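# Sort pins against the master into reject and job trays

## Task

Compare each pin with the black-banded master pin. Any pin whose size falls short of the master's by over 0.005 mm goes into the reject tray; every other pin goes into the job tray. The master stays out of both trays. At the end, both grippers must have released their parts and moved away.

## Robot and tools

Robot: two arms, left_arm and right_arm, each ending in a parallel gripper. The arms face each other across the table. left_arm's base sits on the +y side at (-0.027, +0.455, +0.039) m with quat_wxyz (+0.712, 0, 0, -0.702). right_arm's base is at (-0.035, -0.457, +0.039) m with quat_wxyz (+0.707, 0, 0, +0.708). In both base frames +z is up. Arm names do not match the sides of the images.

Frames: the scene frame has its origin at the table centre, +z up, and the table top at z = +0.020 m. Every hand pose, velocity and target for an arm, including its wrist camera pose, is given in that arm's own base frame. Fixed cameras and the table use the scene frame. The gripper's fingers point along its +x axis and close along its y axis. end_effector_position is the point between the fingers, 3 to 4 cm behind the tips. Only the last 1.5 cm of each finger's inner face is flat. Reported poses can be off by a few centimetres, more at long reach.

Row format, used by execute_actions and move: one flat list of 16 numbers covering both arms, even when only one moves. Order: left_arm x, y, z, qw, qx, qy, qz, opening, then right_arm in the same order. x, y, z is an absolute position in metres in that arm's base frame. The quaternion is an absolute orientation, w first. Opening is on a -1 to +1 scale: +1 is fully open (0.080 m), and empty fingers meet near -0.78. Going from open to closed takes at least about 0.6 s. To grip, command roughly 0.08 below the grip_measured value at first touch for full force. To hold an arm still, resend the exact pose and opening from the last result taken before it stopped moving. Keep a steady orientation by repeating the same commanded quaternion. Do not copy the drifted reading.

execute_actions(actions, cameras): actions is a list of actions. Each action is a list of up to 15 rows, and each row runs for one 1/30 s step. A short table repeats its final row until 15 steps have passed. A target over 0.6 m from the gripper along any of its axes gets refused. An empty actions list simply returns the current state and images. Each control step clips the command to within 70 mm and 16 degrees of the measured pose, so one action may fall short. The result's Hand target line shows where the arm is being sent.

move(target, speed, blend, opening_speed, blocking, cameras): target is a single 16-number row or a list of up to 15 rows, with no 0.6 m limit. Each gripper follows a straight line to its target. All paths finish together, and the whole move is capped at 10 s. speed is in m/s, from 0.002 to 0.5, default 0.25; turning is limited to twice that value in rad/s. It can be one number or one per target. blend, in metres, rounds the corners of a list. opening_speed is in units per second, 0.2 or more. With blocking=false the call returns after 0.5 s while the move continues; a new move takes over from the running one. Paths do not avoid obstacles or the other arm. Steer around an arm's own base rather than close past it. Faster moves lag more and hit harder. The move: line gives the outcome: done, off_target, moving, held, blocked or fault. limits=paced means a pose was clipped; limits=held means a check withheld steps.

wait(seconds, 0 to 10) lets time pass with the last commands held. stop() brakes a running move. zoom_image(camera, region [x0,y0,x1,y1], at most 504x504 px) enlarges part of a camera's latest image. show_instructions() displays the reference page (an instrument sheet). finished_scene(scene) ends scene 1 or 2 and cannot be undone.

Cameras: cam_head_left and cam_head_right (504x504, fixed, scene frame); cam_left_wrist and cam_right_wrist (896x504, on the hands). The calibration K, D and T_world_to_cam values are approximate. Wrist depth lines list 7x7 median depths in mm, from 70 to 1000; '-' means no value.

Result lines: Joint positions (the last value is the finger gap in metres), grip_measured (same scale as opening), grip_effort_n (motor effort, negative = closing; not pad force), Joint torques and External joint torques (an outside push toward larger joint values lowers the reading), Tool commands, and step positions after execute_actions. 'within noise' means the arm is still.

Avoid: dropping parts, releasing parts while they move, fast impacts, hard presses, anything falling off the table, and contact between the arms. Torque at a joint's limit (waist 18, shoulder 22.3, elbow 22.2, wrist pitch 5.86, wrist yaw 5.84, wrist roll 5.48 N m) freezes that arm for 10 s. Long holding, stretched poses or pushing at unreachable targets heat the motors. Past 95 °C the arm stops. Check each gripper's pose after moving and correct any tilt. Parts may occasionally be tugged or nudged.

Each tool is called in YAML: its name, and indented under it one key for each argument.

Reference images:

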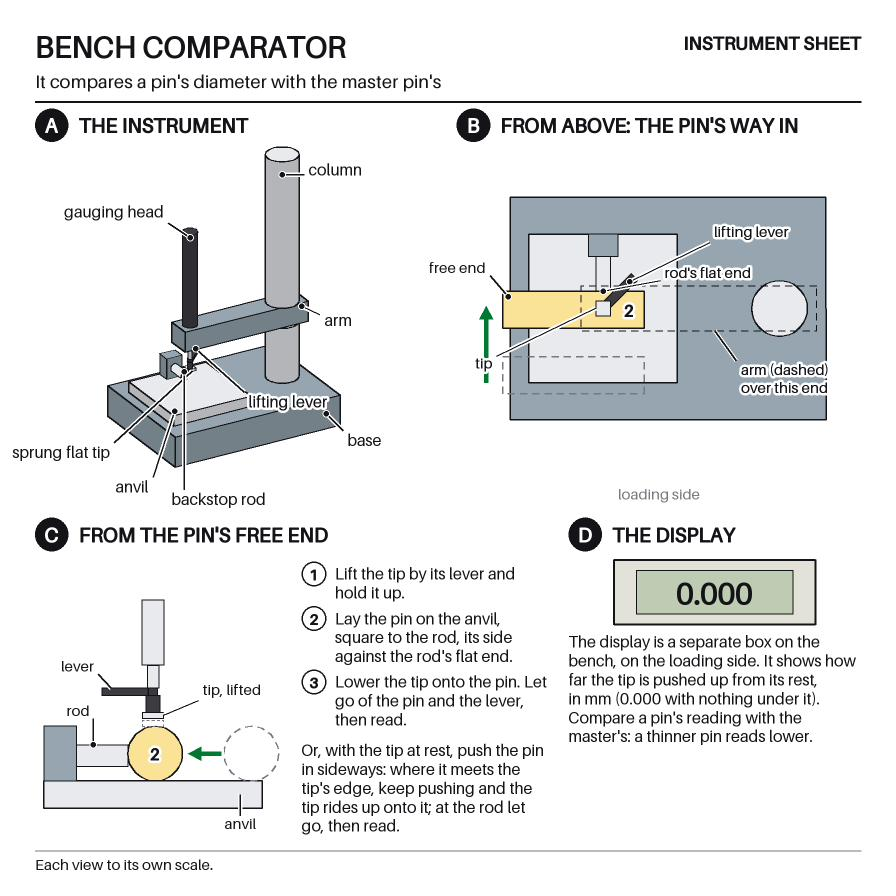

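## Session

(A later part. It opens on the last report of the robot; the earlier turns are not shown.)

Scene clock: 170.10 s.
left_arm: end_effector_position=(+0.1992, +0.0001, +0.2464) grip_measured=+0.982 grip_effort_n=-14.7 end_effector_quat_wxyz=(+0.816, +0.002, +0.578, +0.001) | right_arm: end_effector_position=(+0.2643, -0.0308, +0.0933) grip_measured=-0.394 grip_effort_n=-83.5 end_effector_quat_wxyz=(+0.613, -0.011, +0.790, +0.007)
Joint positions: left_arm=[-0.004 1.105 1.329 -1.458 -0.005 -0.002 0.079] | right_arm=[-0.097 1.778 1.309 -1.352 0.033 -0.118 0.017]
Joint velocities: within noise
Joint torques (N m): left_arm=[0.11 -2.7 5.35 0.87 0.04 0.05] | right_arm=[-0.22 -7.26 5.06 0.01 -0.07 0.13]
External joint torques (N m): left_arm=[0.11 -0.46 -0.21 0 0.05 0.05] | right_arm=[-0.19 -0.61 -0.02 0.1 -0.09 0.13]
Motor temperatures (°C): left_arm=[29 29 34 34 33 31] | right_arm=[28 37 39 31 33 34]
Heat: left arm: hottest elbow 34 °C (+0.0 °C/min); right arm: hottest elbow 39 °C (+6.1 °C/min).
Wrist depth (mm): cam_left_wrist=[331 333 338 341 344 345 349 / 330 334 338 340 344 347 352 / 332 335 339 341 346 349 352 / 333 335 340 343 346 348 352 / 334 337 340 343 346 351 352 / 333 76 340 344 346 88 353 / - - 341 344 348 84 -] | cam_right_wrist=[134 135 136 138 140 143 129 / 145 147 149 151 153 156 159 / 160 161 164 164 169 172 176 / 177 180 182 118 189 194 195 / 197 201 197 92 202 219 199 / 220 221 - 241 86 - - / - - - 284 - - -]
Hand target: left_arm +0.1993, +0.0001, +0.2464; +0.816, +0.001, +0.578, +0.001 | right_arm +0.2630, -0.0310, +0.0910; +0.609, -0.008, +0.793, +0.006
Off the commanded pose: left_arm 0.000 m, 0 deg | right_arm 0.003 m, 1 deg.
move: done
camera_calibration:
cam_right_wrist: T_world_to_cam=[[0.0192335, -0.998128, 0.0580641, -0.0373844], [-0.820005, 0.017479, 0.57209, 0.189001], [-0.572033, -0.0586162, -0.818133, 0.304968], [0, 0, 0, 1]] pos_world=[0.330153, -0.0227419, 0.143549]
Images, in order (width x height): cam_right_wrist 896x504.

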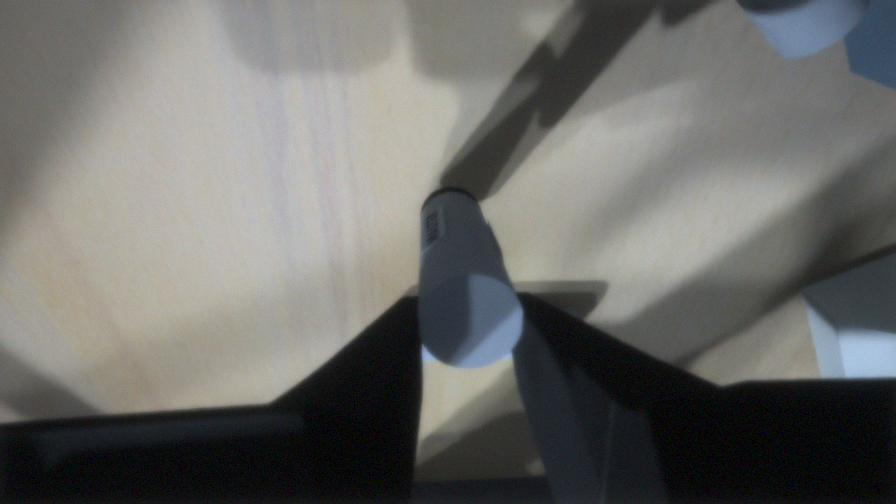

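move:
  target:
    - [0.1993, 0.0001, 0.2463, 0.816, 0.001, 0.578, 0.001, 0.98, 0.283, -0.031, 0.082, 0.6088, -0.0076, 0.7934, 0.0058, -0.45]
    - [0.1993, 0.0001, 0.2463, 0.816, 0.001, 0.578, 0.001, 0.98, 0.299, -0.031, 0.073, 0.6088, -0.0076, 0.7934, 0.0058, -0.45]
  cameras: ["cam_right_wrist"]
  speed: 0.03
  blend: [0.005,0]

Scene clock: 182.67 s.
left_arm: end_effector_position=(+0.1992, +0.0001, +0.2464) grip_measured=+0.982 grip_effort_n=-14.7 end_effector_quat_wxyz=(+0.816, +0.002, +0.578, +0.001) | right_arm: end_effector_position=(+0.2985, -0.0318, +0.0786) grip_measured=-0.394 grip_effort_n=-83.5 end_effector_quat_wxyz=(+0.615, -0.009, +0.788, +0.005)
Joint positions: left_arm=[-0.004 1.105 1.329 -1.458 -0.005 -0.002 0.079] | right_arm=[-0.091 1.912 1.424 -1.327 0.03 -0.108 0.017]
Joint velocities: within noise
Joint torques (N m): left_arm=[0.11 -2.69 5.35 0.87 0.04 0.05] | right_arm=[0.15 -6.8 5.56 0.2 -0.05 0.13]
External joint torques (N m): left_arm=[0.11 -0.49 -0.18 0 0.04 0.05] | right_arm=[0.15 0.79 0.49 0.27 -0.07 0.13]
Motor temperatures (°C): left_arm=[29 29 34 34 33 31] | right_arm=[28 38 37 31 33 34]
Heat: left arm: hottest elbow 34 °C (+0.0 °C/min); right arm: hottest shoulder 38 °C (-1.0 °C/min).
Wrist depth (mm): cam_left_wrist=[330 335 338 341 343 345 348 / 332 335 338 340 345 347 352 / 332 336 338 341 346 347 353 / 332 335 338 342 345 348 352 / 333 337 340 343 346 349 355 / 335 76 341 344 346 88 353 / - - 341 345 349 84 -] | cam_right_wrist=[120 122 122 124 124 111 111 / 130 132 134 135 138 120 124 / 143 145 147 150 152 154 133 / 158 160 163 160 170 173 176 / 177 181 178 92 181 196 199 / 195 199 - 203 86 - - / - - - 252 - - -]
Hand target: left_arm +0.1993, +0.0001, +0.2464; +0.816, +0.001, +0.578, +0.001 | right_arm +0.2990, -0.0310, +0.0731; +0.609, -0.008, +0.793, +0.006
Off the commanded pose: left_arm 0.000 m, 0 deg | right_arm 0.006 m, 1 deg.
move: done
camera_calibration:
cam_right_wrist: T_world_to_cam=[[0.0145399, -0.99822, 0.0578343, -0.0367539], [-0.823393, 0.0208622, 0.567088, 0.227004], [-0.567285, -0.0558658, -0.821624, 0.311425], [0, 0, 0, 1]] pos_world=[0.364115, -0.0240263, 0.129269]
Images, in order (width x height): cam_right_wrist 896x504.

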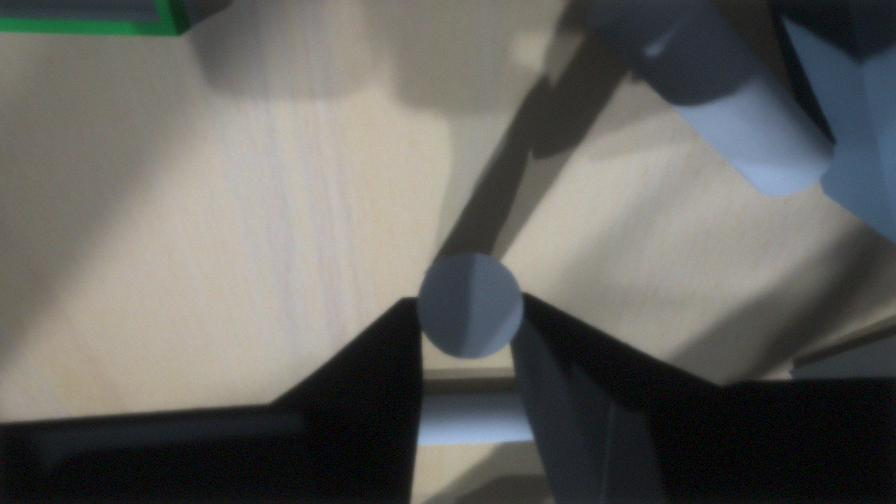

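move:
  target:
    - [0.1993, 0.0001, 0.2463, 0.816, 0.001, 0.578, 0.001, 0.98, 0.313, -0.031, 0.0615, 0.6088, -0.0076, 0.7934, 0.0058, -0.45]
    - [0.1993, 0.0001, 0.2463, 0.816, 0.001, 0.578, 0.001, 0.98, 0.322, -0.031, 0.0465, 0.6088, -0.0076, 0.7934, 0.0058, -0.45]
  cameras: ["cam_right_wrist"]
  speed: 0.03
  blend: [0.005,0]

Scene clock: 187.67 s.
left_arm: end_effector_position=(+0.1992, +0.0001, +0.2464) grip_measured=+0.982 grip_effort_n=-14.7 end_effector_quat_wxyz=(+0.816, +0.002, +0.578, +0.001) | right_arm: end_effector_position=(+0.3193, -0.0320, +0.0483) grip_measured=-0.398 grip_effort_n=-83.5 end_effector_quat_wxyz=(+0.609, -0.009, +0.793, +0.006)
Joint positions: left_arm=[-0.004 1.105 1.329 -1.458 -0.005 -0.002 0.079] | right_arm=[-0.086 2.034 1.469 -1.266 0.029 -0.103 0.017]
Joint velocities: within noise
Joint torques (N m): left_arm=[0.11 -2.69 5.35 0.87 0.04 0.05] | right_arm=[0.2 -8.53 6.36 0.08 -0.08 0.13]
External joint torques (N m): left_arm=[0.1 -0.45 -0.23 0.01 0.05 0.05] | right_arm=[0.22 -0.17 1.4 0.18 -0.1 0.13]
Motor temperatures (°C): left_arm=[29 29 34 34 33 31] | right_arm=[28 38 37 31 33 34]
Heat: left arm: hottest elbow 34 °C (+0.0 °C/min); right arm: hottest shoulder 38 °C (-1.0 °C/min).
Wrist depth (mm): cam_left_wrist=[330 334 337 340 344 344 349 / 331 334 337 341 345 349 352 / 331 334 338 341 346 348 352 / 333 337 339 342 345 348 353 / 333 336 340 343 346 351 354 / 332 76 340 345 345 88 353 / - - 341 345 348 84 -] | cam_right_wrist=[- 92 92 94 95 97 89 / - 98 102 102 103 95 103 / - 110 111 113 115 93 112 / 122 122 124 120 128 128 112 / 135 137 136 97 104 150 153 / 150 153 - 122 - - - / - - - 190 - - -]
Hand target: left_arm +0.1993, +0.0001, +0.2464; +0.816, +0.001, +0.578, +0.001 | right_arm +0.3219, -0.0310, +0.0466; +0.609, -0.008, +0.793, +0.006
Off the commanded pose: left_arm 0.000 m, 0 deg | right_arm 0.003 m, 0 deg.
move: done
camera_calibration:
cam_right_wrist: T_world_to_cam=[[0.01507, -0.998275, 0.0567478, -0.0356033], [-0.81407, 0.020704, 0.580397, 0.257696], [-0.580571, -0.0549433, -0.812354, 0.302068], [0, 0, 0, 1]] pos_world=[0.385691, -0.0242806, 0.0978404]
Images, in order (width x height): cam_right_wrist 896x504.

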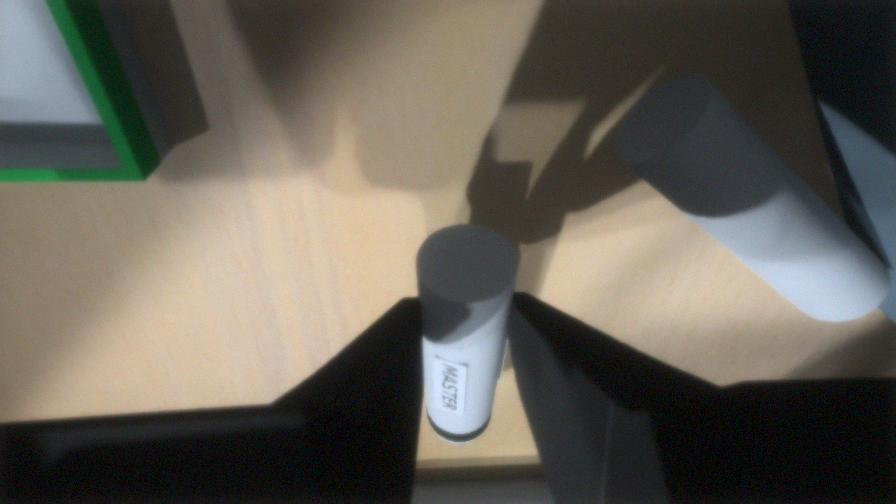

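move:
  target:
    - [0.1993, 0.0001, 0.2463, 0.816, 0.001, 0.578, 0.001, 0.98, 0.326, -0.031, 0.030, 0.6088, -0.0076, 0.7934, 0.0058, -0.45]
    - [0.1993, 0.0001, 0.2463, 0.816, 0.001, 0.578, 0.001, 0.98, 0.326, -0.031, 0.030, 0.6088, -0.0076, 0.7934, 0.0058, 0.0]
    - [0.1993, 0.0001, 0.2463, 0.816, 0.001, 0.578, 0.001, 0.98, 0.307, -0.031, 0.030, 0.6088, -0.0076, 0.7934, 0.0058, 0.0]
  cameras: ["cam_right_wrist"]
  speed: 0.03
  opening_speed: 0.7

Scene clock: 194.13 s.
left_arm: end_effector_position=(+0.1992, +0.0001, +0.2464) grip_measured=+0.982 grip_effort_n=-14.7 end_effector_quat_wxyz=(+0.816, +0.002, +0.578, +0.001) | right_arm: end_effector_position=(+0.3079, -0.0308, +0.0273) grip_measured=-0.004 grip_effort_n=14.7 end_effector_quat_wxyz=(+0.605, -0.008, +0.796, +0.006)
Joint positions: left_arm=[-0.004 1.105 1.329 -1.458 -0.005 -0.002 0.079] | right_arm=[-0.085 2.03 1.371 -1.181 0.029 -0.102 0.035]
Joint velocities: within noise
Joint torques (N m): left_arm=[0.11 -2.69 5.36 0.88 0.03 0.05] | right_arm=[-0.16 -11.23 4.41 0.08 -0.04 -0.03]
External joint torques (N m): left_arm=[0.12 -0.56 -0.14 0.01 0.04 0.05] | right_arm=[-0.06 -3.12 -0.34 0.19 -0.06 -0.03]
Motor temperatures (°C): left_arm=[29 29 34 34 33 31] | right_arm=[28 39 37 31 33 34]
Heat: left arm: hottest elbow 34 °C (+0.0 °C/min); right arm: hottest shoulder 39 °C (+1.0 °C/min).
Wrist depth (mm): cam_left_wrist=[331 333 338 341 344 343 349 / 333 334 338 339 344 348 352 / 333 336 338 339 345 347 353 / 332 336 339 343 347 348 353 / 333 336 340 344 346 348 353 / 333 76 340 344 347 88 354 / - - 341 345 347 84 -] | cam_right_wrist=[- 72 72 75 75 77 76 / - 79 81 80 83 79 - / - 87 89 82 90 93 - / 98 97 100 79 100 105 84 / 108 109 106 89 92 116 121 / 123 - - 105 91 - - / - - - 156 160 - -]
Hand target: left_arm +0.1993, +0.0001, +0.2464; +0.816, +0.001, +0.578, +0.001 | right_arm +0.3070, -0.0310, +0.0300; +0.609, -0.008, +0.793, +0.006
Off the commanded pose: left_arm 0.000 m, 0 deg | right_arm 0.003 m, 1 deg.
move: done
camera_calibration:
cam_right_wrist: T_world_to_cam=[[0.0152012, -0.998304, 0.0562035, -0.0330546], [-0.809186, 0.0207365, 0.587186, 0.258896], [-0.587356, -0.054405, -0.807498, 0.28051], [0, 0, 0, 1]] pos_world=[0.374757, -0.023106, 0.0763494]
Images, in order (width x height): cam_right_wrist 896x504.

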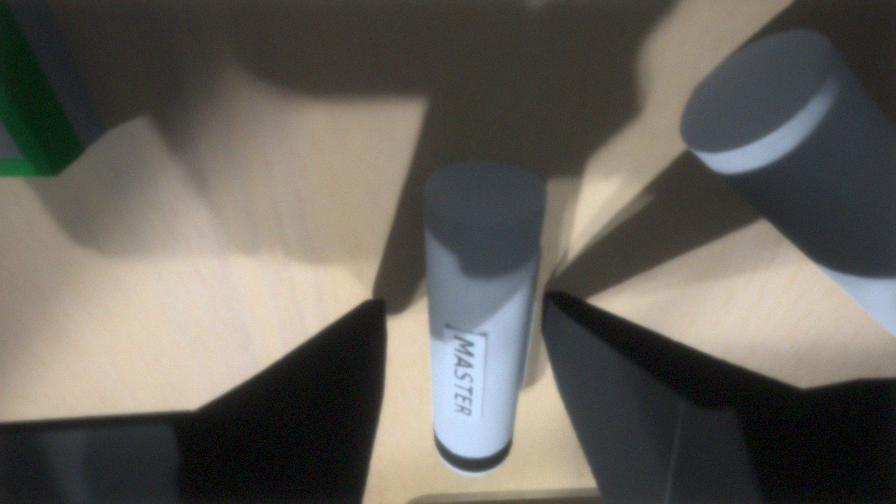

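move:
  target:
    - [0.1993, 0.0001, 0.2463, 0.816, 0.001, 0.578, 0.001, 0.98, 0.309, -0.0325, 0.034, 0.6088, -0.0076, 0.7934, 0.0058, 0.0]
    - [0.1993, 0.0001, 0.2463, 0.816, 0.001, 0.578, 0.001, 0.98, 0.309, -0.0325, 0.034, 0.6088, -0.0076, 0.7934, 0.0058, -0.52]
  cameras: ["cam_right_wrist"]
  speed: 0.05
  opening_speed: 0.8

Scene clock: 200.80 s.
left_arm: end_effector_position=(+0.1992, +0.0001, +0.2464) grip_measured=+0.982 grip_effort_n=-14.7 end_effector_quat_wxyz=(+0.816, +0.002, +0.578, +0.001) | right_arm: end_effector_position=(+0.3062, -0.0317, +0.0289) grip_measured=-0.391 grip_effort_n=-83.5 end_effector_quat_wxyz=(+0.602, -0.007, +0.799, +0.005)
Joint positions: left_arm=[-0.004 1.105 1.329 -1.458 -0.005 -0.002 0.079] | right_arm=[-0.089 2.029 1.375 -1.195 0.029 -0.103 0.017]
Joint velocities: within noise
Joint torques (N m): left_arm=[0.12 -2.68 5.35 0.88 0.04 0.05] | right_arm=[-0.19 -11.04 5.95 -0.16 0 -0.13]
External joint torques (N m): left_arm=[0.11 -0.43 -0.23 0 0.05 0.05] | right_arm=[-0.17 -2.92 1.2 -0.02 -0.02 -0.13]
Motor temperatures (°C): left_arm=[29 29 34 34 33 31] | right_arm=[28 42 36 31 33 34]
Heat: left arm: hottest elbow 34 °C (+0.0 °C/min); right arm: hottest shoulder 42 °C (+5.0 °C/min).
Wrist depth (mm): cam_left_wrist=[330 334 337 341 345 344 347 / 332 335 338 339 345 348 352 / 332 335 338 340 346 348 352 / 333 335 338 344 345 348 353 / 333 336 340 343 346 349 352 / 333 76 341 344 346 88 353 / - - 342 343 349 84 -] | cam_right_wrist=[- 73 75 76 77 78 78 / - 81 82 82 85 82 - / - 89 92 78 93 95 - / 100 99 102 80 103 107 88 / 111 112 111 88 113 122 125 / 123 126 - 103 86 - - / - - - 164 - - -]
Hand target: left_arm +0.1993, +0.0001, +0.2464; +0.816, +0.001, +0.578, +0.001 | right_arm +0.3090, -0.0325, +0.0340; +0.609, -0.008, +0.793, +0.006
Off the commanded pose: left_arm 0.000 m, 0 deg | right_arm 0.006 m, 1 deg.
move: done
camera_calibration:
cam_right_wrist: T_world_to_cam=[[0.0130353, -0.998399, 0.0550333, -0.03333], [-0.80351, 0.0222995, 0.594873, 0.254651], [-0.595148, -0.0519741, -0.801934, 0.282997], [0, 0, 0, 1]] pos_world=[0.373474, -0.0242467, 0.0772946]
Images, in order (width x height): cam_right_wrist 896x504.

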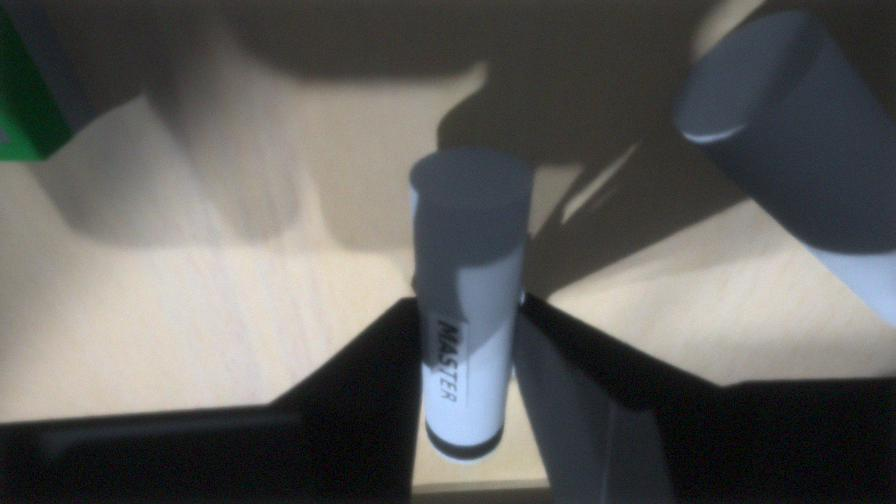

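move:
  target:
    - [0.1993, 0.0001, 0.2463, 0.816, 0.001, 0.578, 0.001, 0.98, 0.307, -0.0315, 0.13, 0.6088, -0.0076, 0.7934, 0.0058, -0.52]
    - [0.1993, 0.0001, 0.2463, 0.816, 0.001, 0.578, 0.001, 0.98, 0.28, -0.08, 0.17, 0.2640, -0.7149, 0.3441, 0.5486, -0.52]
    - [0.1993, 0.0001, 0.2463, 0.816, 0.001, 0.578, 0.001, 0.98, 0.2874, -0.1592, 0.18, 0.2640, -0.7149, 0.3441, 0.5486, -0.52]
  cameras: ["cam_right_wrist"]
  speed: [0.08,0.15,0.15]
  blend: [0.02,0.02,0]

zoom_image:
  camera: "cam_right_wrist"
  region: [400, 20, 800, 420]

Scene clock: 217.57 s.
left_arm: end_effector_position=(+0.1992, +0.0001, +0.2464) grip_measured=+0.982 grip_effort_n=-14.7 end_effector_quat_wxyz=(+0.816, +0.002, +0.578, +0.001) | right_arm: end_effector_position=(+0.2847, -0.1573, +0.1765) grip_measured=-0.391 grip_effort_n=-83.5 end_effector_quat_wxyz=(-0.264, +0.711, -0.345, -0.552)
Joint positions: left_arm=[-0.004 1.105 1.329 -1.458 -0.005 -0.002 0.079] | right_arm=[-0.453 1.588 1.43 -1.186 0.113 -2.709 0.017]
Joint velocities: within noise
Joint torques (N m): left_arm=[0.11 -2.69 5.36 0.88 0.04 0.05] | right_arm=[-0.18 -6.75 8.1 0.49 0 -0.16]
External joint torques (N m): left_arm=[0.11 -0.49 -0.17 0.02 0.05 0.05] | right_arm=[-0.17 -0.7 2.26 -0.09 -0.06 -0.16]
Motor temperatures (°C): left_arm=[29 30 35 34 33 31] | right_arm=[28 44 37 31 33 34]
Heat: left arm: hottest elbow 35 °C (+1.0 °C/min); right arm: hottest shoulder 44 °C (+7.1 °C/min).
Wrist depth (mm): cam_left_wrist=[330 335 336 342 345 346 348 / 332 336 338 340 346 348 353 / 332 335 338 340 345 347 353 / 333 335 340 343 346 349 354 / 333 336 340 344 347 350 354 / 333 76 341 344 348 88 353 / - - 341 343 347 84 -] | cam_right_wrist=[183 187 213 215 208 214 220 / 177 181 230 228 210 228 238 / 172 175 246 78 210 228 259 / 167 171 274 79 223 277 284 / 163 166 292 88 95 312 314 / - - - 103 86 - - / - - - 357 - - -]
Hand target: left_arm +0.1993, +0.0001, +0.2464; +0.816, +0.001, +0.578, +0.001 | right_arm +0.2873, -0.1592, +0.1799; -0.264, +0.715, -0.344, -0.549
Off the commanded pose: left_arm 0.000 m, 0 deg | right_arm 0.005 m, 1 deg.
move: done
camera_calibration:
cam_right_wrist: T_world_to_cam=[[0.785623, 0.616683, 0.0499804, -0.131536], [0.483095, -0.661892, 0.573165, -0.31768], [0.386543, -0.426147, -0.817914, 0.0465228], [0, 0, 0, 1]] pos_world=[0.238824, -0.109328, 0.226709]
Images, in order (width x height): cam_right_wrist 896x504.

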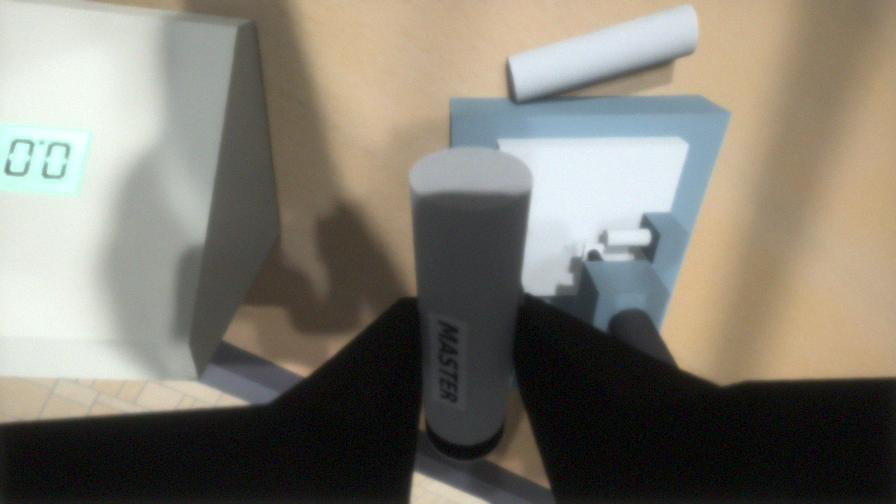

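Scaled by 1.260 from the camera's 896x504 image, which has a finer 1280x720 frame.

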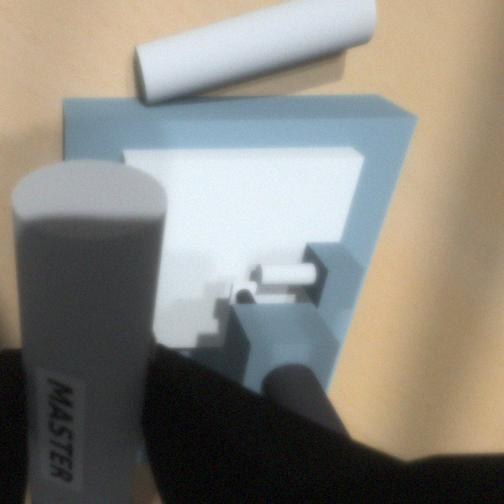

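move:
  target:
    - [0.1993, 0.0001, 0.2463, 0.816, 0.001, 0.578, 0.001, 0.98, 0.3175, -0.1440, 0.12, 0.2707, -0.7106, 0.3527, 0.5453, -0.52]
    - [0.1993, 0.0001, 0.2463, 0.816, 0.001, 0.578, 0.001, 0.98, 0.3175, -0.1440, 0.085, 0.2707, -0.7106, 0.3527, 0.5453, -0.52]
  cameras: ["cam_right_wrist"]
  speed: [0.12,0.08]

Scene clock: 232.33 s.
left_arm: end_effector_position=(+0.1992, +0.0001, +0.2464) grip_measured=+0.982 grip_effort_n=-14.7 end_effector_quat_wxyz=(+0.816, +0.002, +0.578, +0.001) | right_arm: end_effector_position=(+0.3175, -0.1442, +0.0865) grip_measured=-0.391 grip_effort_n=-83.5 end_effector_quat_wxyz=(-0.271, +0.711, -0.351, -0.545)
Joint positions: left_arm=[-0.004 1.105 1.329 -1.458 -0.005 -0.002 0.079] | right_arm=[-0.369 1.709 1.2 -0.835 0.132 -2.606 0.017]
Joint velocities: within noise
Joint torques (N m): left_arm=[0.12 -2.7 5.35 0.88 0.04 0.05] | right_arm=[0.17 -7.73 5.88 0.74 0.23 0.13]
External joint torques (N m): left_arm=[0.12 -0.5 -0.19 0.01 0.05 0.05] | right_arm=[0.21 -1.01 0.17 0.13 0.17 0.13]
Motor temperatures (°C): left_arm=[29 30 35 35 33 31] | right_arm=[28 41 40 31 33 34]
Heat: left arm: hottest elbow 35 °C (+1.0 °C/min); right arm: hottest shoulder 41 °C (+4.0 °C/min).
Wrist depth (mm): cam_left_wrist=[330 334 337 340 344 345 348 / 332 334 337 341 344 348 352 / 333 335 338 341 346 348 351 / 332 336 339 342 346 348 352 / 334 336 340 342 345 350 354 / 333 76 341 344 347 88 353 / - - 342 344 348 84 -] | cam_right_wrist=[130 129 129 131 129 118 134 / 138 139 140 129 122 144 145 / 150 151 150 78 131 130 156 / 159 166 164 79 126 130 174 / 159 184 179 88 95 143 193 / 168 200 - 103 86 - - / - - - 190 - - -]
Hand target: left_arm +0.1993, +0.0001, +0.2464; +0.816, +0.001, +0.578, +0.001 | right_arm +0.3175, -0.1440, +0.0850; -0.271, +0.711, -0.353, -0.545
Off the commanded pose: left_arm 0.000 m, 0 deg | right_arm 0.002 m, 0 deg.
move: done
camera_calibration:
cam_right_wrist: T_world_to_cam=[[0.797168, 0.600858, 0.0591013, -0.167706], [0.462593, -0.670754, 0.579739, -0.268616], [0.387983, -0.434809, -0.812656, -0.0362901], [0, 0, 0, 1]] pos_world=[0.27203, -0.0951866, 0.136147]
Images, in order (width x height): cam_right_wrist 896x504.

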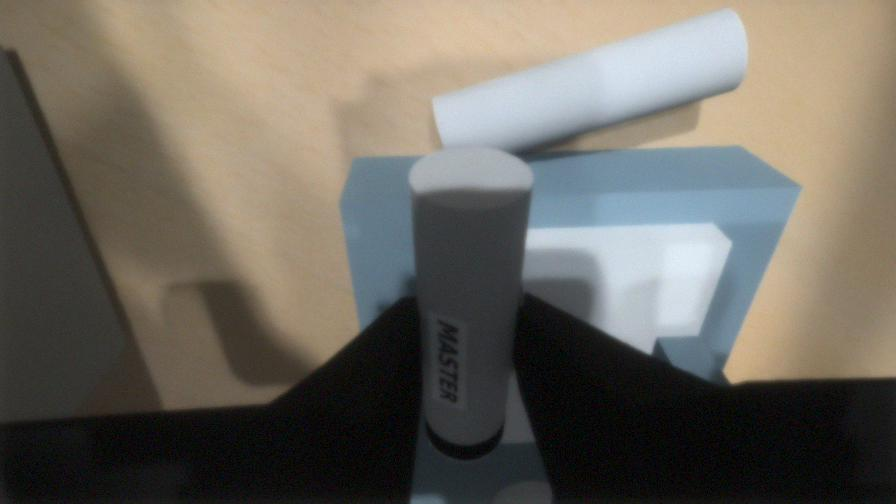

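move:
  target:
    - [0.1993, 0.0001, 0.2463, 0.816, 0.001, 0.578, 0.001, 0.98, 0.3210, -0.1420, 0.075, 0.2707, -0.7106, 0.3527, 0.5453, -0.52]
  cameras: ["cam_right_wrist"]
  speed: [0.05]

move:
  target:
    - [0.1993, 0.0001, 0.2463, 0.816, 0.001, 0.578, 0.001, 0.98, 0.3210, -0.1420, 0.071, 0.2707, -0.7106, 0.3527, 0.5453, -0.52]
  cameras: ["cam_right_wrist"]
  speed: [0.03]

Scene clock: 243.53 s.
left_arm: end_effector_position=(+0.1992, +0.0001, +0.2464) grip_measured=+0.982 grip_effort_n=-14.7 end_effector_quat_wxyz=(+0.816, +0.002, +0.578, +0.001) | right_arm: end_effector_position=(+0.3211, -0.1423, +0.0772) grip_measured=-0.391 grip_effort_n=-83.5 end_effector_quat_wxyz=(-0.272, +0.712, -0.351, -0.544)
Joint positions: left_arm=[-0.004 1.105 1.329 -1.458 -0.005 -0.002 0.079] | right_arm=[-0.36 1.728 1.182 -0.799 0.134 -2.596 0.017]
Joint velocities: within noise
Joint torques (N m): left_arm=[0.11 -2.69 5.35 0.88 0.04 0.05] | right_arm=[0.21 -7.61 5.79 0.75 0.23 0.14]
External joint torques (N m): left_arm=[0.12 -0.49 -0.19 0.01 0.05 0.05] | right_arm=[0.17 -0.71 0.13 0.15 0.17 0.14]
Motor temperatures (°C): left_arm=[29 30 35 35 33 31] | right_arm=[28 41 38 31 33 34]
Heat: left arm: hottest elbow 35 °C (+1.0 °C/min); right arm: hottest shoulder 41 °C (+3.0 °C/min).
Wrist depth (mm): cam_left_wrist=[331 335 336 341 343 345 348 / 332 334 338 340 344 347 351 / 331 335 339 340 345 348 353 / 333 336 340 342 346 348 353 / 333 336 340 343 346 350 354 / 333 76 341 344 347 88 353 / - - 341 345 348 84 -] | cam_right_wrist=[121 120 120 121 120 110 124 / 129 130 130 119 113 134 135 / 140 141 139 78 130 129 145 / 154 155 126 79 118 119 162 / 165 172 165 88 94 130 181 / 182 187 - 103 86 - - / - - - 157 - - -]
Hand target: left_arm +0.1993, +0.0001, +0.2464; +0.816, +0.001, +0.578, +0.001 | right_arm +0.3210, -0.1420, +0.0751; -0.271, +0.711, -0.353, -0.545
Off the commanded pose: left_arm 0.000 m, 0 deg | right_arm 0.002 m, 0 deg.
move: done
camera_calibration:
cam_right_wrist: T_world_to_cam=[[0.797387, 0.60046, 0.0601878, -0.171308], [0.461096, -0.670568, 0.581144, -0.263221], [0.389314, -0.435645, -0.811572, -0.0450681], [0, 0, 0, 1]] pos_world=[0.275514, -0.0932782, 0.126704]
Images, in order (width x height): cam_right_wrist 896x504.

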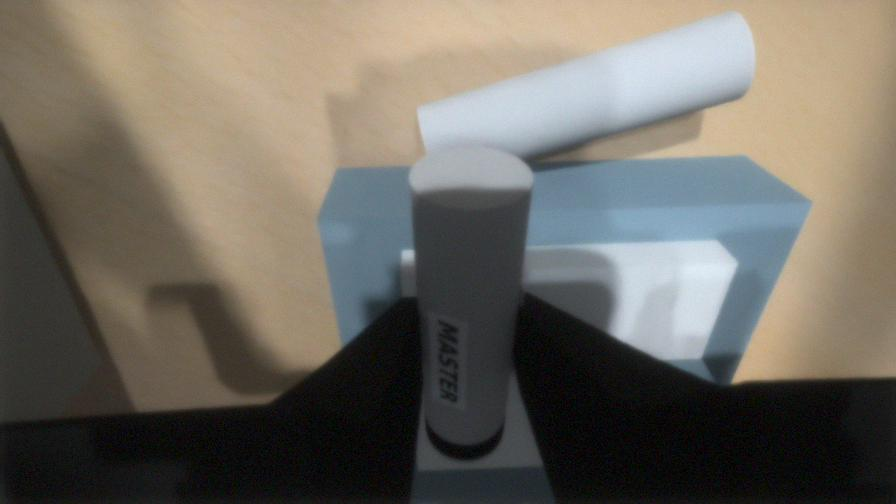

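Scene clock: 244.27 s.
left_arm: end_effector_position=(+0.1992, +0.0001, +0.2464) grip_measured=+0.982 grip_effort_n=-14.7 end_effector_quat_wxyz=(+0.816, +0.002, +0.578, +0.001) | right_arm: end_effector_position=(+0.3218, -0.1426, +0.0753) grip_measured=-0.391 grip_effort_n=-83.5 end_effector_quat_wxyz=(-0.271, +0.714, -0.351, -0.542)
Joint positions: left_arm=[-0.004 1.105 1.329 -1.458 -0.005 -0.002 0.079] | right_arm=[-0.359 1.729 1.174 -0.784 0.136 -2.596 0.017]
Joint velocities: within noise
Joint torques (N m): left_arm=[0.11 -2.69 5.36 0.87 0.04 0.05] | right_arm=[0.18 -7.19 5.51 0.82 0.19 0.12]
External joint torques (N m): left_arm=[0.09 -0.5 -0.2 -0.01 0.05 0.05] | right_arm=[0.14 -0.41 -0.06 0.22 0.13 0.12]
Motor temperatures (°C): left_arm=[29 30 35 35 33 31] | right_arm=[28 41 38 31 33 34]
Heat: left arm: hottest elbow 35 °C (+1.0 °C/min); right arm: hottest shoulder 41 °C (+3.0 °C/min).
Wrist depth (mm): cam_left_wrist=[331 335 337 341 344 345 347 / 332 334 338 341 345 348 351 / 332 335 339 340 345 348 352 / 332 336 339 342 345 349 353 / 333 335 341 342 347 350 354 / 333 76 341 344 347 88 352 / - - 341 345 347 84 -] | cam_right_wrist=[118 118 119 120 119 108 123 / 127 128 128 115 111 133 134 / 138 139 137 78 127 126 144 / 152 153 124 79 116 117 161 / 165 170 164 88 94 129 180 / 184 184 - 102 86 - - / - - - 155 - - -]
Hand target: left_arm +0.1993, +0.0001, +0.2464; +0.816, +0.001, +0.578, +0.001 | right_arm +0.3210, -0.1420, +0.0711; -0.271, +0.711, -0.353, -0.545
Off the commanded pose: left_arm 0.000 m, 0 deg | right_arm 0.004 m, 1 deg.
move: done
camera_calibration:
cam_right_wrist: T_world_to_cam=[[0.79701, 0.600743, 0.0623095, -0.171589], [0.458281, -0.66873, 0.585473, -0.261805], [0.393387, -0.438073, -0.808294, -0.0489748], [0, 0, 0, 1]] pos_world=[0.276004, -0.0934508, 0.124386]
Images, in order (width x height): cam_right_wrist 896x504.

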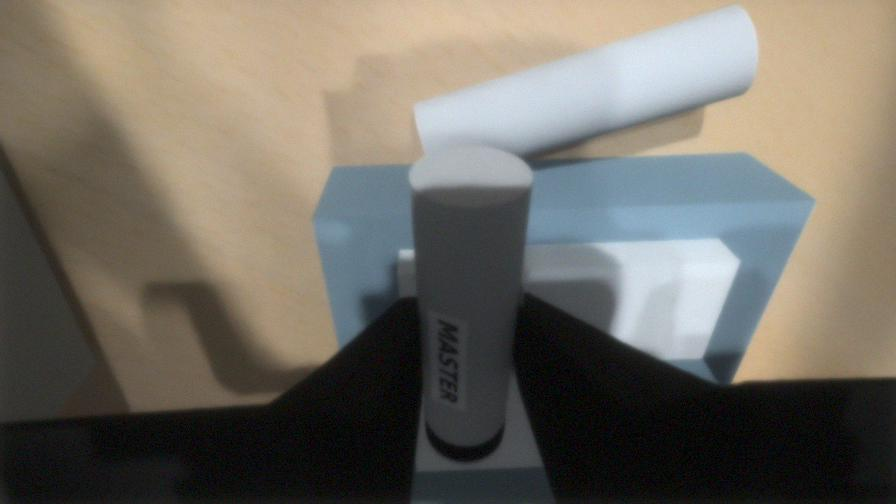

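move:
  target:
    - [0.1993, 0.0001, 0.2463, 0.816, 0.001, 0.578, 0.001, 0.98, 0.3210, -0.1420, 0.0700, 0.2788, -0.7053, 0.3633, 0.5412, -0.52]
    - [0.1993, 0.0001, 0.2463, 0.816, 0.001, 0.578, 0.001, 0.98, 0.3378, -0.1311, 0.0700, 0.2788, -0.7053, 0.3633, 0.5412, -0.52]
  cameras: ["cam_right_wrist"]
  speed: [0.03]

speed must be one number or one for each of the 2 targets, got a list of 1; nothing of the call was run

move:
  target:
    - [0.1993, 0.0001, 0.2463, 0.816, 0.001, 0.578, 0.001, 0.98, 0.3210, -0.1420, 0.0700, 0.2788, -0.7053, 0.3633, 0.5412, -0.52]
    - [0.1993, 0.0001, 0.2463, 0.816, 0.001, 0.578, 0.001, 0.98, 0.3378, -0.1311, 0.0700, 0.2788, -0.7053, 0.3633, 0.5412, -0.52]
  cameras: ["cam_right_wrist"]
  speed: 0.03

zoom_image:
  camera: "cam_right_wrist"
  region: [350, 204, 690, 504]

Scene clock: 260.83 s.
left_arm: end_effector_position=(+0.1992, +0.0001, +0.2464) grip_measured=+0.982 grip_effort_n=-14.7 end_effector_quat_wxyz=(+0.816, +0.002, +0.578, +0.001) | right_arm: end_effector_position=(+0.3351, -0.1341, +0.0736) grip_measured=-0.391 grip_effort_n=-83.5 end_effector_quat_wxyz=(-0.279, +0.707, -0.367, -0.536)
Joint positions: left_arm=[-0.004 1.105 1.329 -1.458 -0.005 -0.002 0.079] | right_arm=[-0.313 1.772 1.219 -0.797 0.162 -2.515 0.017]
Joint velocities: within noise
Joint torques (N m): left_arm=[0.11 -2.68 5.35 0.88 0.04 0.05] | right_arm=[0.62 -6.56 6.82 0.48 -0.14 0.07]
External joint torques (N m): left_arm=[0.1 -0.45 -0.21 0.01 0.05 0.05] | right_arm=[0.58 0.47 1.28 -0.09 -0.21 0.07]
Motor temperatures (°C): left_arm=[29 30 35 35 33 31] | right_arm=[28 39 37 32 33 34]
Heat: left arm: hottest elbow 35 °C (+1.0 °C/min); right arm: hottest shoulder 39 °C (-3.0 °C/min).
Wrist depth (mm): cam_left_wrist=[330 334 338 341 343 345 349 / 331 335 338 340 344 348 352 / 332 335 338 341 346 347 352 / 333 336 340 342 346 348 354 / 333 335 340 343 346 350 355 / 333 76 340 343 347 88 352 / - - 341 344 348 84 -] | cam_right_wrist=[117 117 118 117 105 119 121 / 127 127 126 110 110 130 132 / 138 139 121 78 125 116 144 / 152 153 115 79 111 118 159 / 169 170 125 88 94 138 177 / 186 186 - 102 86 - - / - - - 119 88 - -]
Hand target: left_arm +0.1993, +0.0001, +0.2464; +0.816, +0.001, +0.578, +0.001 | right_arm +0.3377, -0.1311, +0.0700; -0.279, +0.705, -0.363, -0.541
Off the commanded pose: left_arm 0.000 m, 0 deg | right_arm 0.005 m, 1 deg.
move: done
camera_calibration:
cam_right_wrist: T_world_to_cam=[[0.819693, 0.570055, 0.0560482, -0.198456], [0.433636, -0.681494, 0.589514, -0.254955], [0.374252, -0.458915, -0.805812, -0.0483619], [0, 0, 0, 1]] pos_world=[0.29133, -0.0828136, 0.122452]
Images, in order (width x height): cam_right_wrist 896x504.

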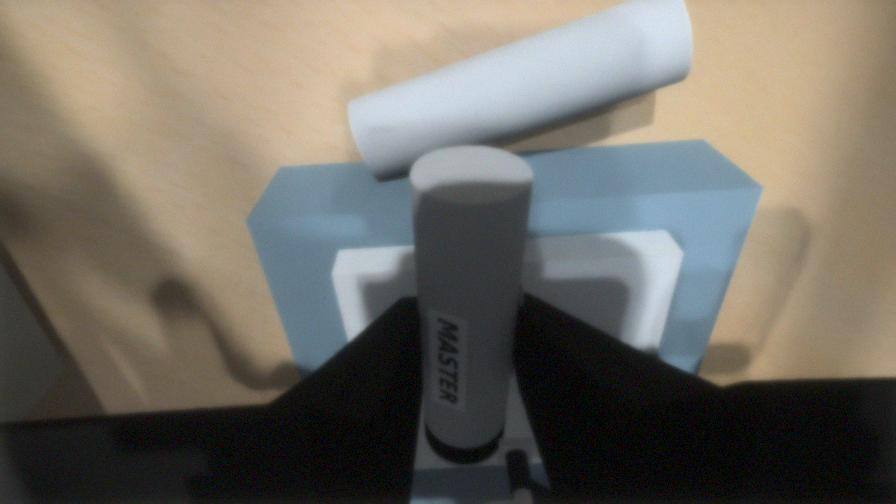

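Scaled by 1.482 from the camera's 896x504 image, which has a finer 1280x720 frame.

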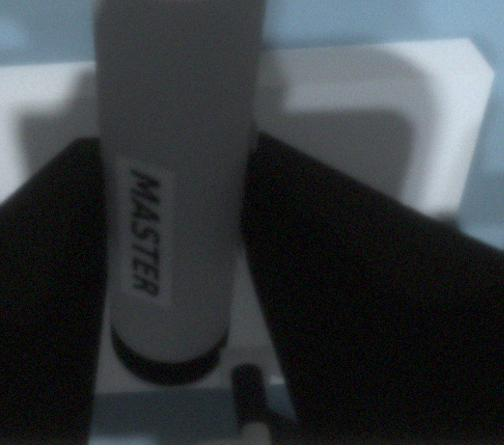

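move:
  target:
    - [0.1993, 0.0001, 0.2463, 0.816, 0.001, 0.578, 0.001, 0.98, 0.3450, -0.1300, 0.0705, 0.2788, -0.7053, 0.3633, 0.5412, -0.52]
    - [0.1993, 0.0001, 0.2463, 0.816, 0.001, 0.578, 0.001, 0.98, 0.3523, -0.1250, 0.0705, 0.2788, -0.7053, 0.3633, 0.5412, -0.52]
  cameras: ["cam_right_wrist"]
  speed: 0.03

zoom_image:
  camera: "cam_right_wrist"
  region: [350, 204, 690, 504]

Scene clock: 279.97 s.
left_arm: end_effector_position=(+0.1992, +0.0001, +0.2464) grip_measured=+0.982 grip_effort_n=-14.7 end_effector_quat_wxyz=(+0.816, +0.002, +0.578, +0.001) | right_arm: end_effector_position=(+0.3457, -0.1296, +0.0724) grip_measured=-0.391 grip_effort_n=-83.5 end_effector_quat_wxyz=(-0.278, +0.703, -0.371, -0.540)
Joint positions: left_arm=[-0.004 1.105 1.329 -1.458 -0.005 -0.002 0.079] | right_arm=[-0.288 1.816 1.27 -0.822 0.173 -2.485 0.017]
Joint velocities: within noise
Joint torques (N m): left_arm=[0.11 -2.69 5.35 0.88 0.04 0.05] | right_arm=[1.03 -6.96 7.48 0.86 -0.31 0.05]
External joint torques (N m): left_arm=[0.1 -0.48 -0.23 -0.01 0.05 0.05] | right_arm=[1.07 0.5 1.88 0.3 -0.39 0.05]
Motor temperatures (°C): left_arm=[29 30 35 35 33 31] | right_arm=[28 40 38 31 33 34]
Heat: left arm: hottest elbow 35 °C (+0.0 °C/min); right arm: hottest shoulder 40 °C (-4.0 °C/min).
Wrist depth (mm): cam_left_wrist=[331 334 337 340 343 345 348 / 332 334 337 340 345 348 352 / 332 336 339 341 345 347 353 / 333 336 339 343 346 348 354 / 333 336 340 341 346 350 356 / 333 76 341 343 347 88 353 / - - 340 345 349 84 -] | cam_right_wrist=[117 117 117 114 101 119 119 / 126 126 112 107 127 128 130 / 138 135 116 78 112 124 140 / 152 146 112 81 107 148 155 / 168 169 116 89 94 168 172 / 184 185 - 101 86 - - / - - - 110 - - -]
Hand target: left_arm +0.1993, +0.0001, +0.2464; +0.816, +0.001, +0.578, +0.001 | right_arm +0.3521, -0.1250, +0.0705; -0.279, +0.705, -0.363, -0.541
Off the commanded pose: left_arm 0.000 m, 0 deg | right_arm 0.008 m, 1 deg.
move: done
camera_calibration:
cam_right_wrist: T_world_to_cam=[[0.824032, 0.564731, 0.0452801, -0.211073], [0.436724, -0.684091, 0.584201, -0.256783], [0.360892, -0.461626, -0.810345, -0.0466843], [0, 0, 0, 1]] pos_world=[0.302922, -0.0780139, 0.12174]
Images, in order (width x height): cam_right_wrist 896x504.

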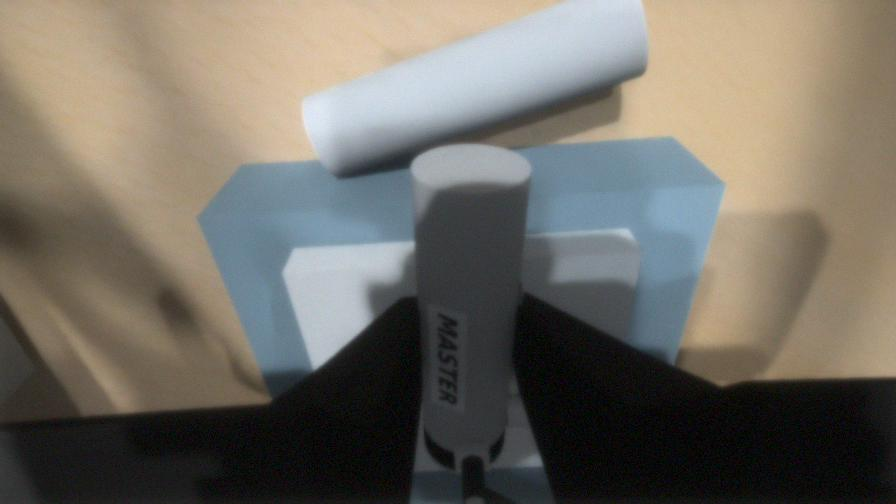

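Scaled by 1.482 from the camera's 896x504 image, which has a finer 1280x720 frame.

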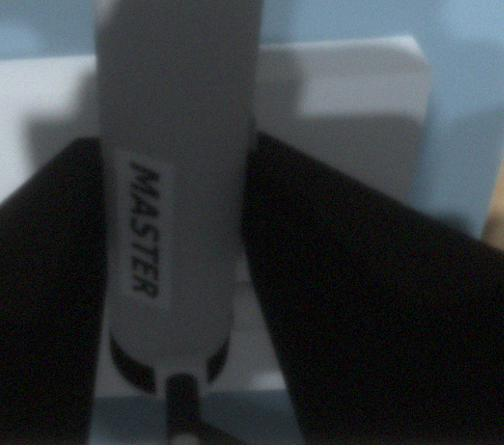

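move:
  target:
    - [0.1993, 0.0001, 0.2463, 0.816, 0.001, 0.578, 0.001, 0.98, 0.3559, -0.1230, 0.0705, 0.2788, -0.7053, 0.3633, 0.5412, -0.52]
  cameras: ["cam_right_wrist"]
  speed: 0.03

zoom_image:
  camera: "cam_right_wrist"
  region: [350, 204, 690, 504]

Scene clock: 289.27 s.
left_arm: end_effector_position=(+0.1992, +0.0001, +0.2464) grip_measured=+0.982 grip_effort_n=-14.7 end_effector_quat_wxyz=(+0.816, +0.002, +0.578, +0.001) | right_arm: end_effector_position=(+0.3464, -0.1293, +0.0724) grip_measured=-0.391 grip_effort_n=-83.5 end_effector_quat_wxyz=(-0.277, +0.700, -0.375, -0.541)
Joint positions: left_arm=[-0.004 1.105 1.329 -1.458 -0.005 -0.002 0.079] | right_arm=[-0.284 1.823 1.281 -0.833 0.18 -2.475 0.017]
Joint velocities: within noise
Joint torques (N m): left_arm=[0.11 -2.69 5.35 0.88 0.04 0.05] | right_arm=[1.38 -6.66 7.86 1.18 -0.5 0.01]
External joint torques (N m): left_arm=[0.11 -0.51 -0.16 0.01 0.05 0.05] | right_arm=[1.33 0.84 2.23 0.62 -0.57 0.01]
Motor temperatures (°C): left_arm=[29 30 35 35 33 31] | right_arm=[28 40 38 32 33 34]
Heat: left arm: hottest elbow 35 °C (+0.0 °C/min); right arm: hottest shoulder 40 °C (-2.0 °C/min).
Wrist depth (mm): cam_left_wrist=[332 334 336 341 343 344 348 / 332 335 337 340 344 347 350 / 332 335 338 339 345 349 354 / 332 336 340 341 345 349 353 / 333 336 339 344 345 351 354 / 333 76 339 344 346 88 353 / - - 340 345 348 84 -] | cam_right_wrist=[118 117 117 114 101 118 118 / 127 127 112 107 127 127 128 / 139 136 116 77 110 122 139 / 153 149 112 81 107 147 153 / 170 170 114 89 94 163 170 / 186 186 - 101 86 - - / - - - 110 - - -]
Hand target: left_arm +0.1993, +0.0001, +0.2464; +0.816, +0.001, +0.578, +0.001 | right_arm +0.3556, -0.1229, +0.0707; -0.279, +0.705, -0.363, -0.541
Off the commanded pose: left_arm 0.000 m, 0 deg | right_arm 0.012 m, 2 deg.
move: off_target (right_arm)
camera_calibration:
cam_right_wrist: T_world_to_cam=[[0.827966, 0.559542, 0.0372171, -0.213224], [0.436724, -0.685015, 0.583118, -0.256893], [0.351773, -0.466548, -0.811535, -0.0441751], [0, 0, 0, 1]] pos_world=[0.304273, -0.0772769, 0.121885]
Images, in order (width x height): cam_right_wrist 896x504.

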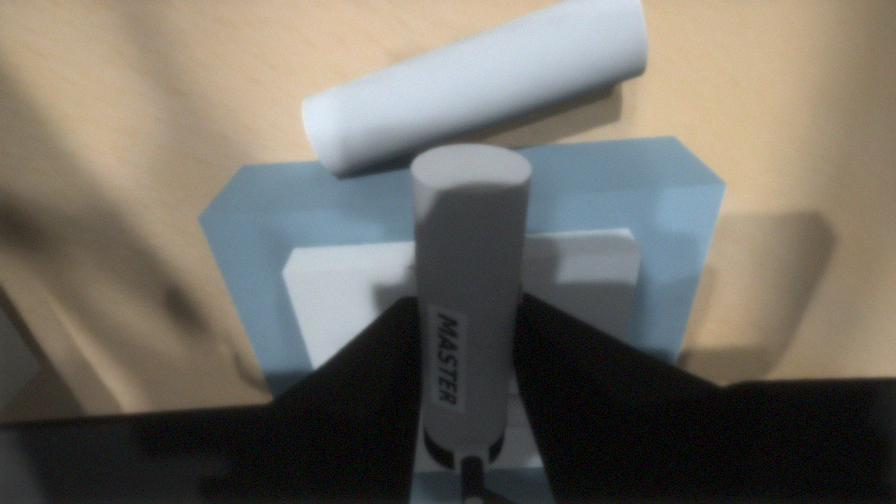

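Scaled by 1.482 from the camera's 896x504 image, which has a finer 1280x720 frame.

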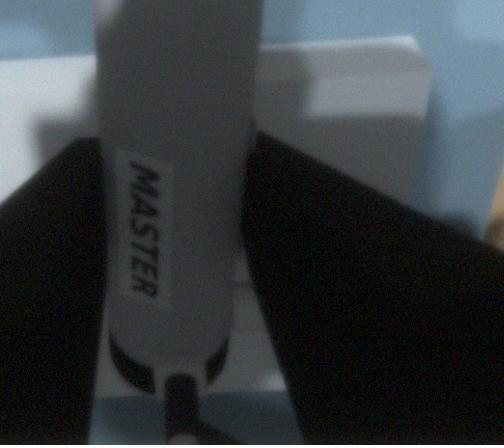

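move:
  target:
    - [0.1993, 0.0001, 0.2463, 0.816, 0.001, 0.578, 0.001, 0.98, 0.3482, -0.1280, 0.0712, 0.2788, -0.7053, 0.3633, 0.5412, -0.52]
    - [0.1993, 0.0001, 0.2463, 0.816, 0.001, 0.578, 0.001, 0.98, 0.3482, -0.1280, 0.0712, 0.2788, -0.7053, 0.3633, 0.5412, -0.05]
    - [0.1993, 0.0001, 0.2463, 0.816, 0.001, 0.578, 0.001, 0.98, 0.3460, -0.1270, 0.15, 0.2788, -0.7053, 0.3633, 0.5412, -0.05]
    - [0.1993, 0.0001, 0.2463, 0.816, 0.001, 0.578, 0.001, 0.98, 0.22, -0.185, 0.19, 0.2788, -0.7053, 0.3633, 0.5412, -0.05]
  speed: [0.03, 0.03, 0.08, 0.25]
  blend: [0,0,0.02,0]
  opening_speed: 0.5
  cameras: ["cam_right_wrist"]

zoom_image:
  camera: "cam_right_wrist"
  region: [100, 130, 340, 270]

zoom_image:
  camera: "cam_right_wrist"
  region: [560, 60, 896, 330]

Scene clock: 299.53 s.
left_arm: end_effector_position=(+0.1992, +0.0001, +0.2464) grip_measured=+0.982 grip_effort_n=-14.7 end_effector_quat_wxyz=(+0.816, +0.002, +0.578, +0.001) | right_arm: end_effector_position=(+0.2222, -0.1863, +0.1902) grip_measured=-0.054 grip_effort_n=14.7 end_effector_quat_wxyz=(-0.279, +0.705, -0.365, -0.540)
Joint positions: left_arm=[-0.004 1.105 1.329 -1.458 -0.005 -0.002 0.079] | right_arm=[-0.658 1.44 1.343 -1.221 0.077 -2.856 0.033]
Joint velocities: within noise
Joint torques (N m): left_arm=[0.1 -2.69 5.35 0.87 0.04 0.05] | right_arm=[-0.24 -7 5.58 0.46 -0.05 -0.15]
External joint torques (N m): left_arm=[0.1 -0.58 -0.14 0 0.05 0.05] | right_arm=[-0.24 -2.19 -0.25 -0.19 -0.09 -0.15]
Motor temperatures (°C): left_arm=[29 30 35 35 33 31] | right_arm=[28 40 39 32 33 34]
Heat: left arm: hottest elbow 35 °C (+0.0 °C/min); right arm: hottest shoulder 40 °C (-1.0 °C/min).
Wrist depth (mm): cam_left_wrist=[331 334 337 340 343 344 347 / 331 335 338 340 344 349 352 / 333 335 338 340 346 348 352 / 334 335 340 343 346 349 353 / 334 335 338 342 345 350 354 / 333 76 340 344 346 88 354 / - - 341 345 348 84 -] | cam_right_wrist=[218 219 221 229 231 226 234 / 199 201 203 247 245 226 247 / 192 193 197 269 255 223 271 / 187 188 191 297 270 244 301 / 182 184 185 329 93 212 188 / - - - 354 80 - - / - - - - - - -]
Hand target: left_arm +0.1993, +0.0001, +0.2464; +0.816, +0.001, +0.578, +0.001 | right_arm +0.2200, -0.1850, +0.1899; -0.279, +0.705, -0.363, -0.541
Off the commanded pose: left_arm 0.000 m, 0 deg | right_arm 0.003 m, 0 deg.
move: done
camera_calibration:
cam_right_wrist: T_world_to_cam=[[0.817439, 0.573452, 0.0542851, -0.0812808], [0.440841, -0.683483, 0.581816, -0.31082], [0.370747, -0.451668, -0.811507, 0.0670829], [0, 0, 0, 1]] pos_world=[0.178594, -0.135531, 0.239691]
Images, in order (width x height): cam_right_wrist 896x504.

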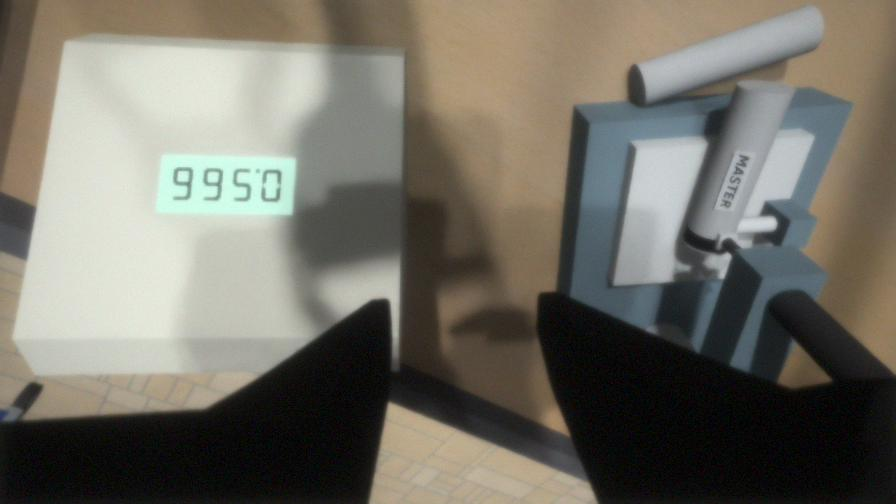

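Scaled by 2.100 from the camera's 896x504 image, which has a finer 1280x720 frame.

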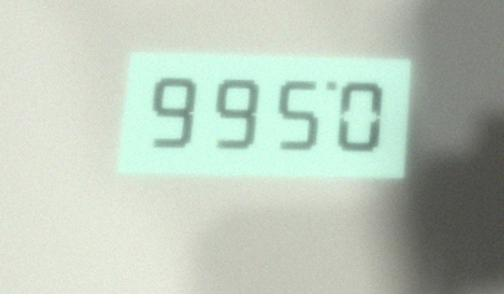

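Scaled by 1.500 from the camera's 896x504 image, which has a finer 1280x720 frame.

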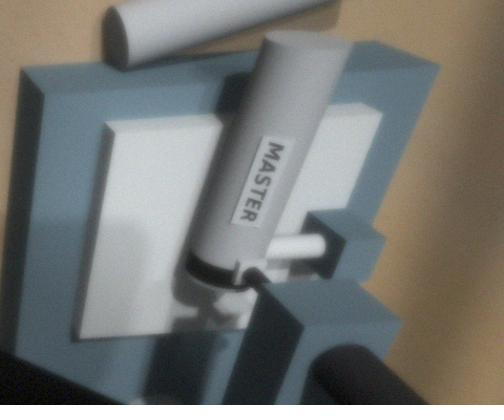

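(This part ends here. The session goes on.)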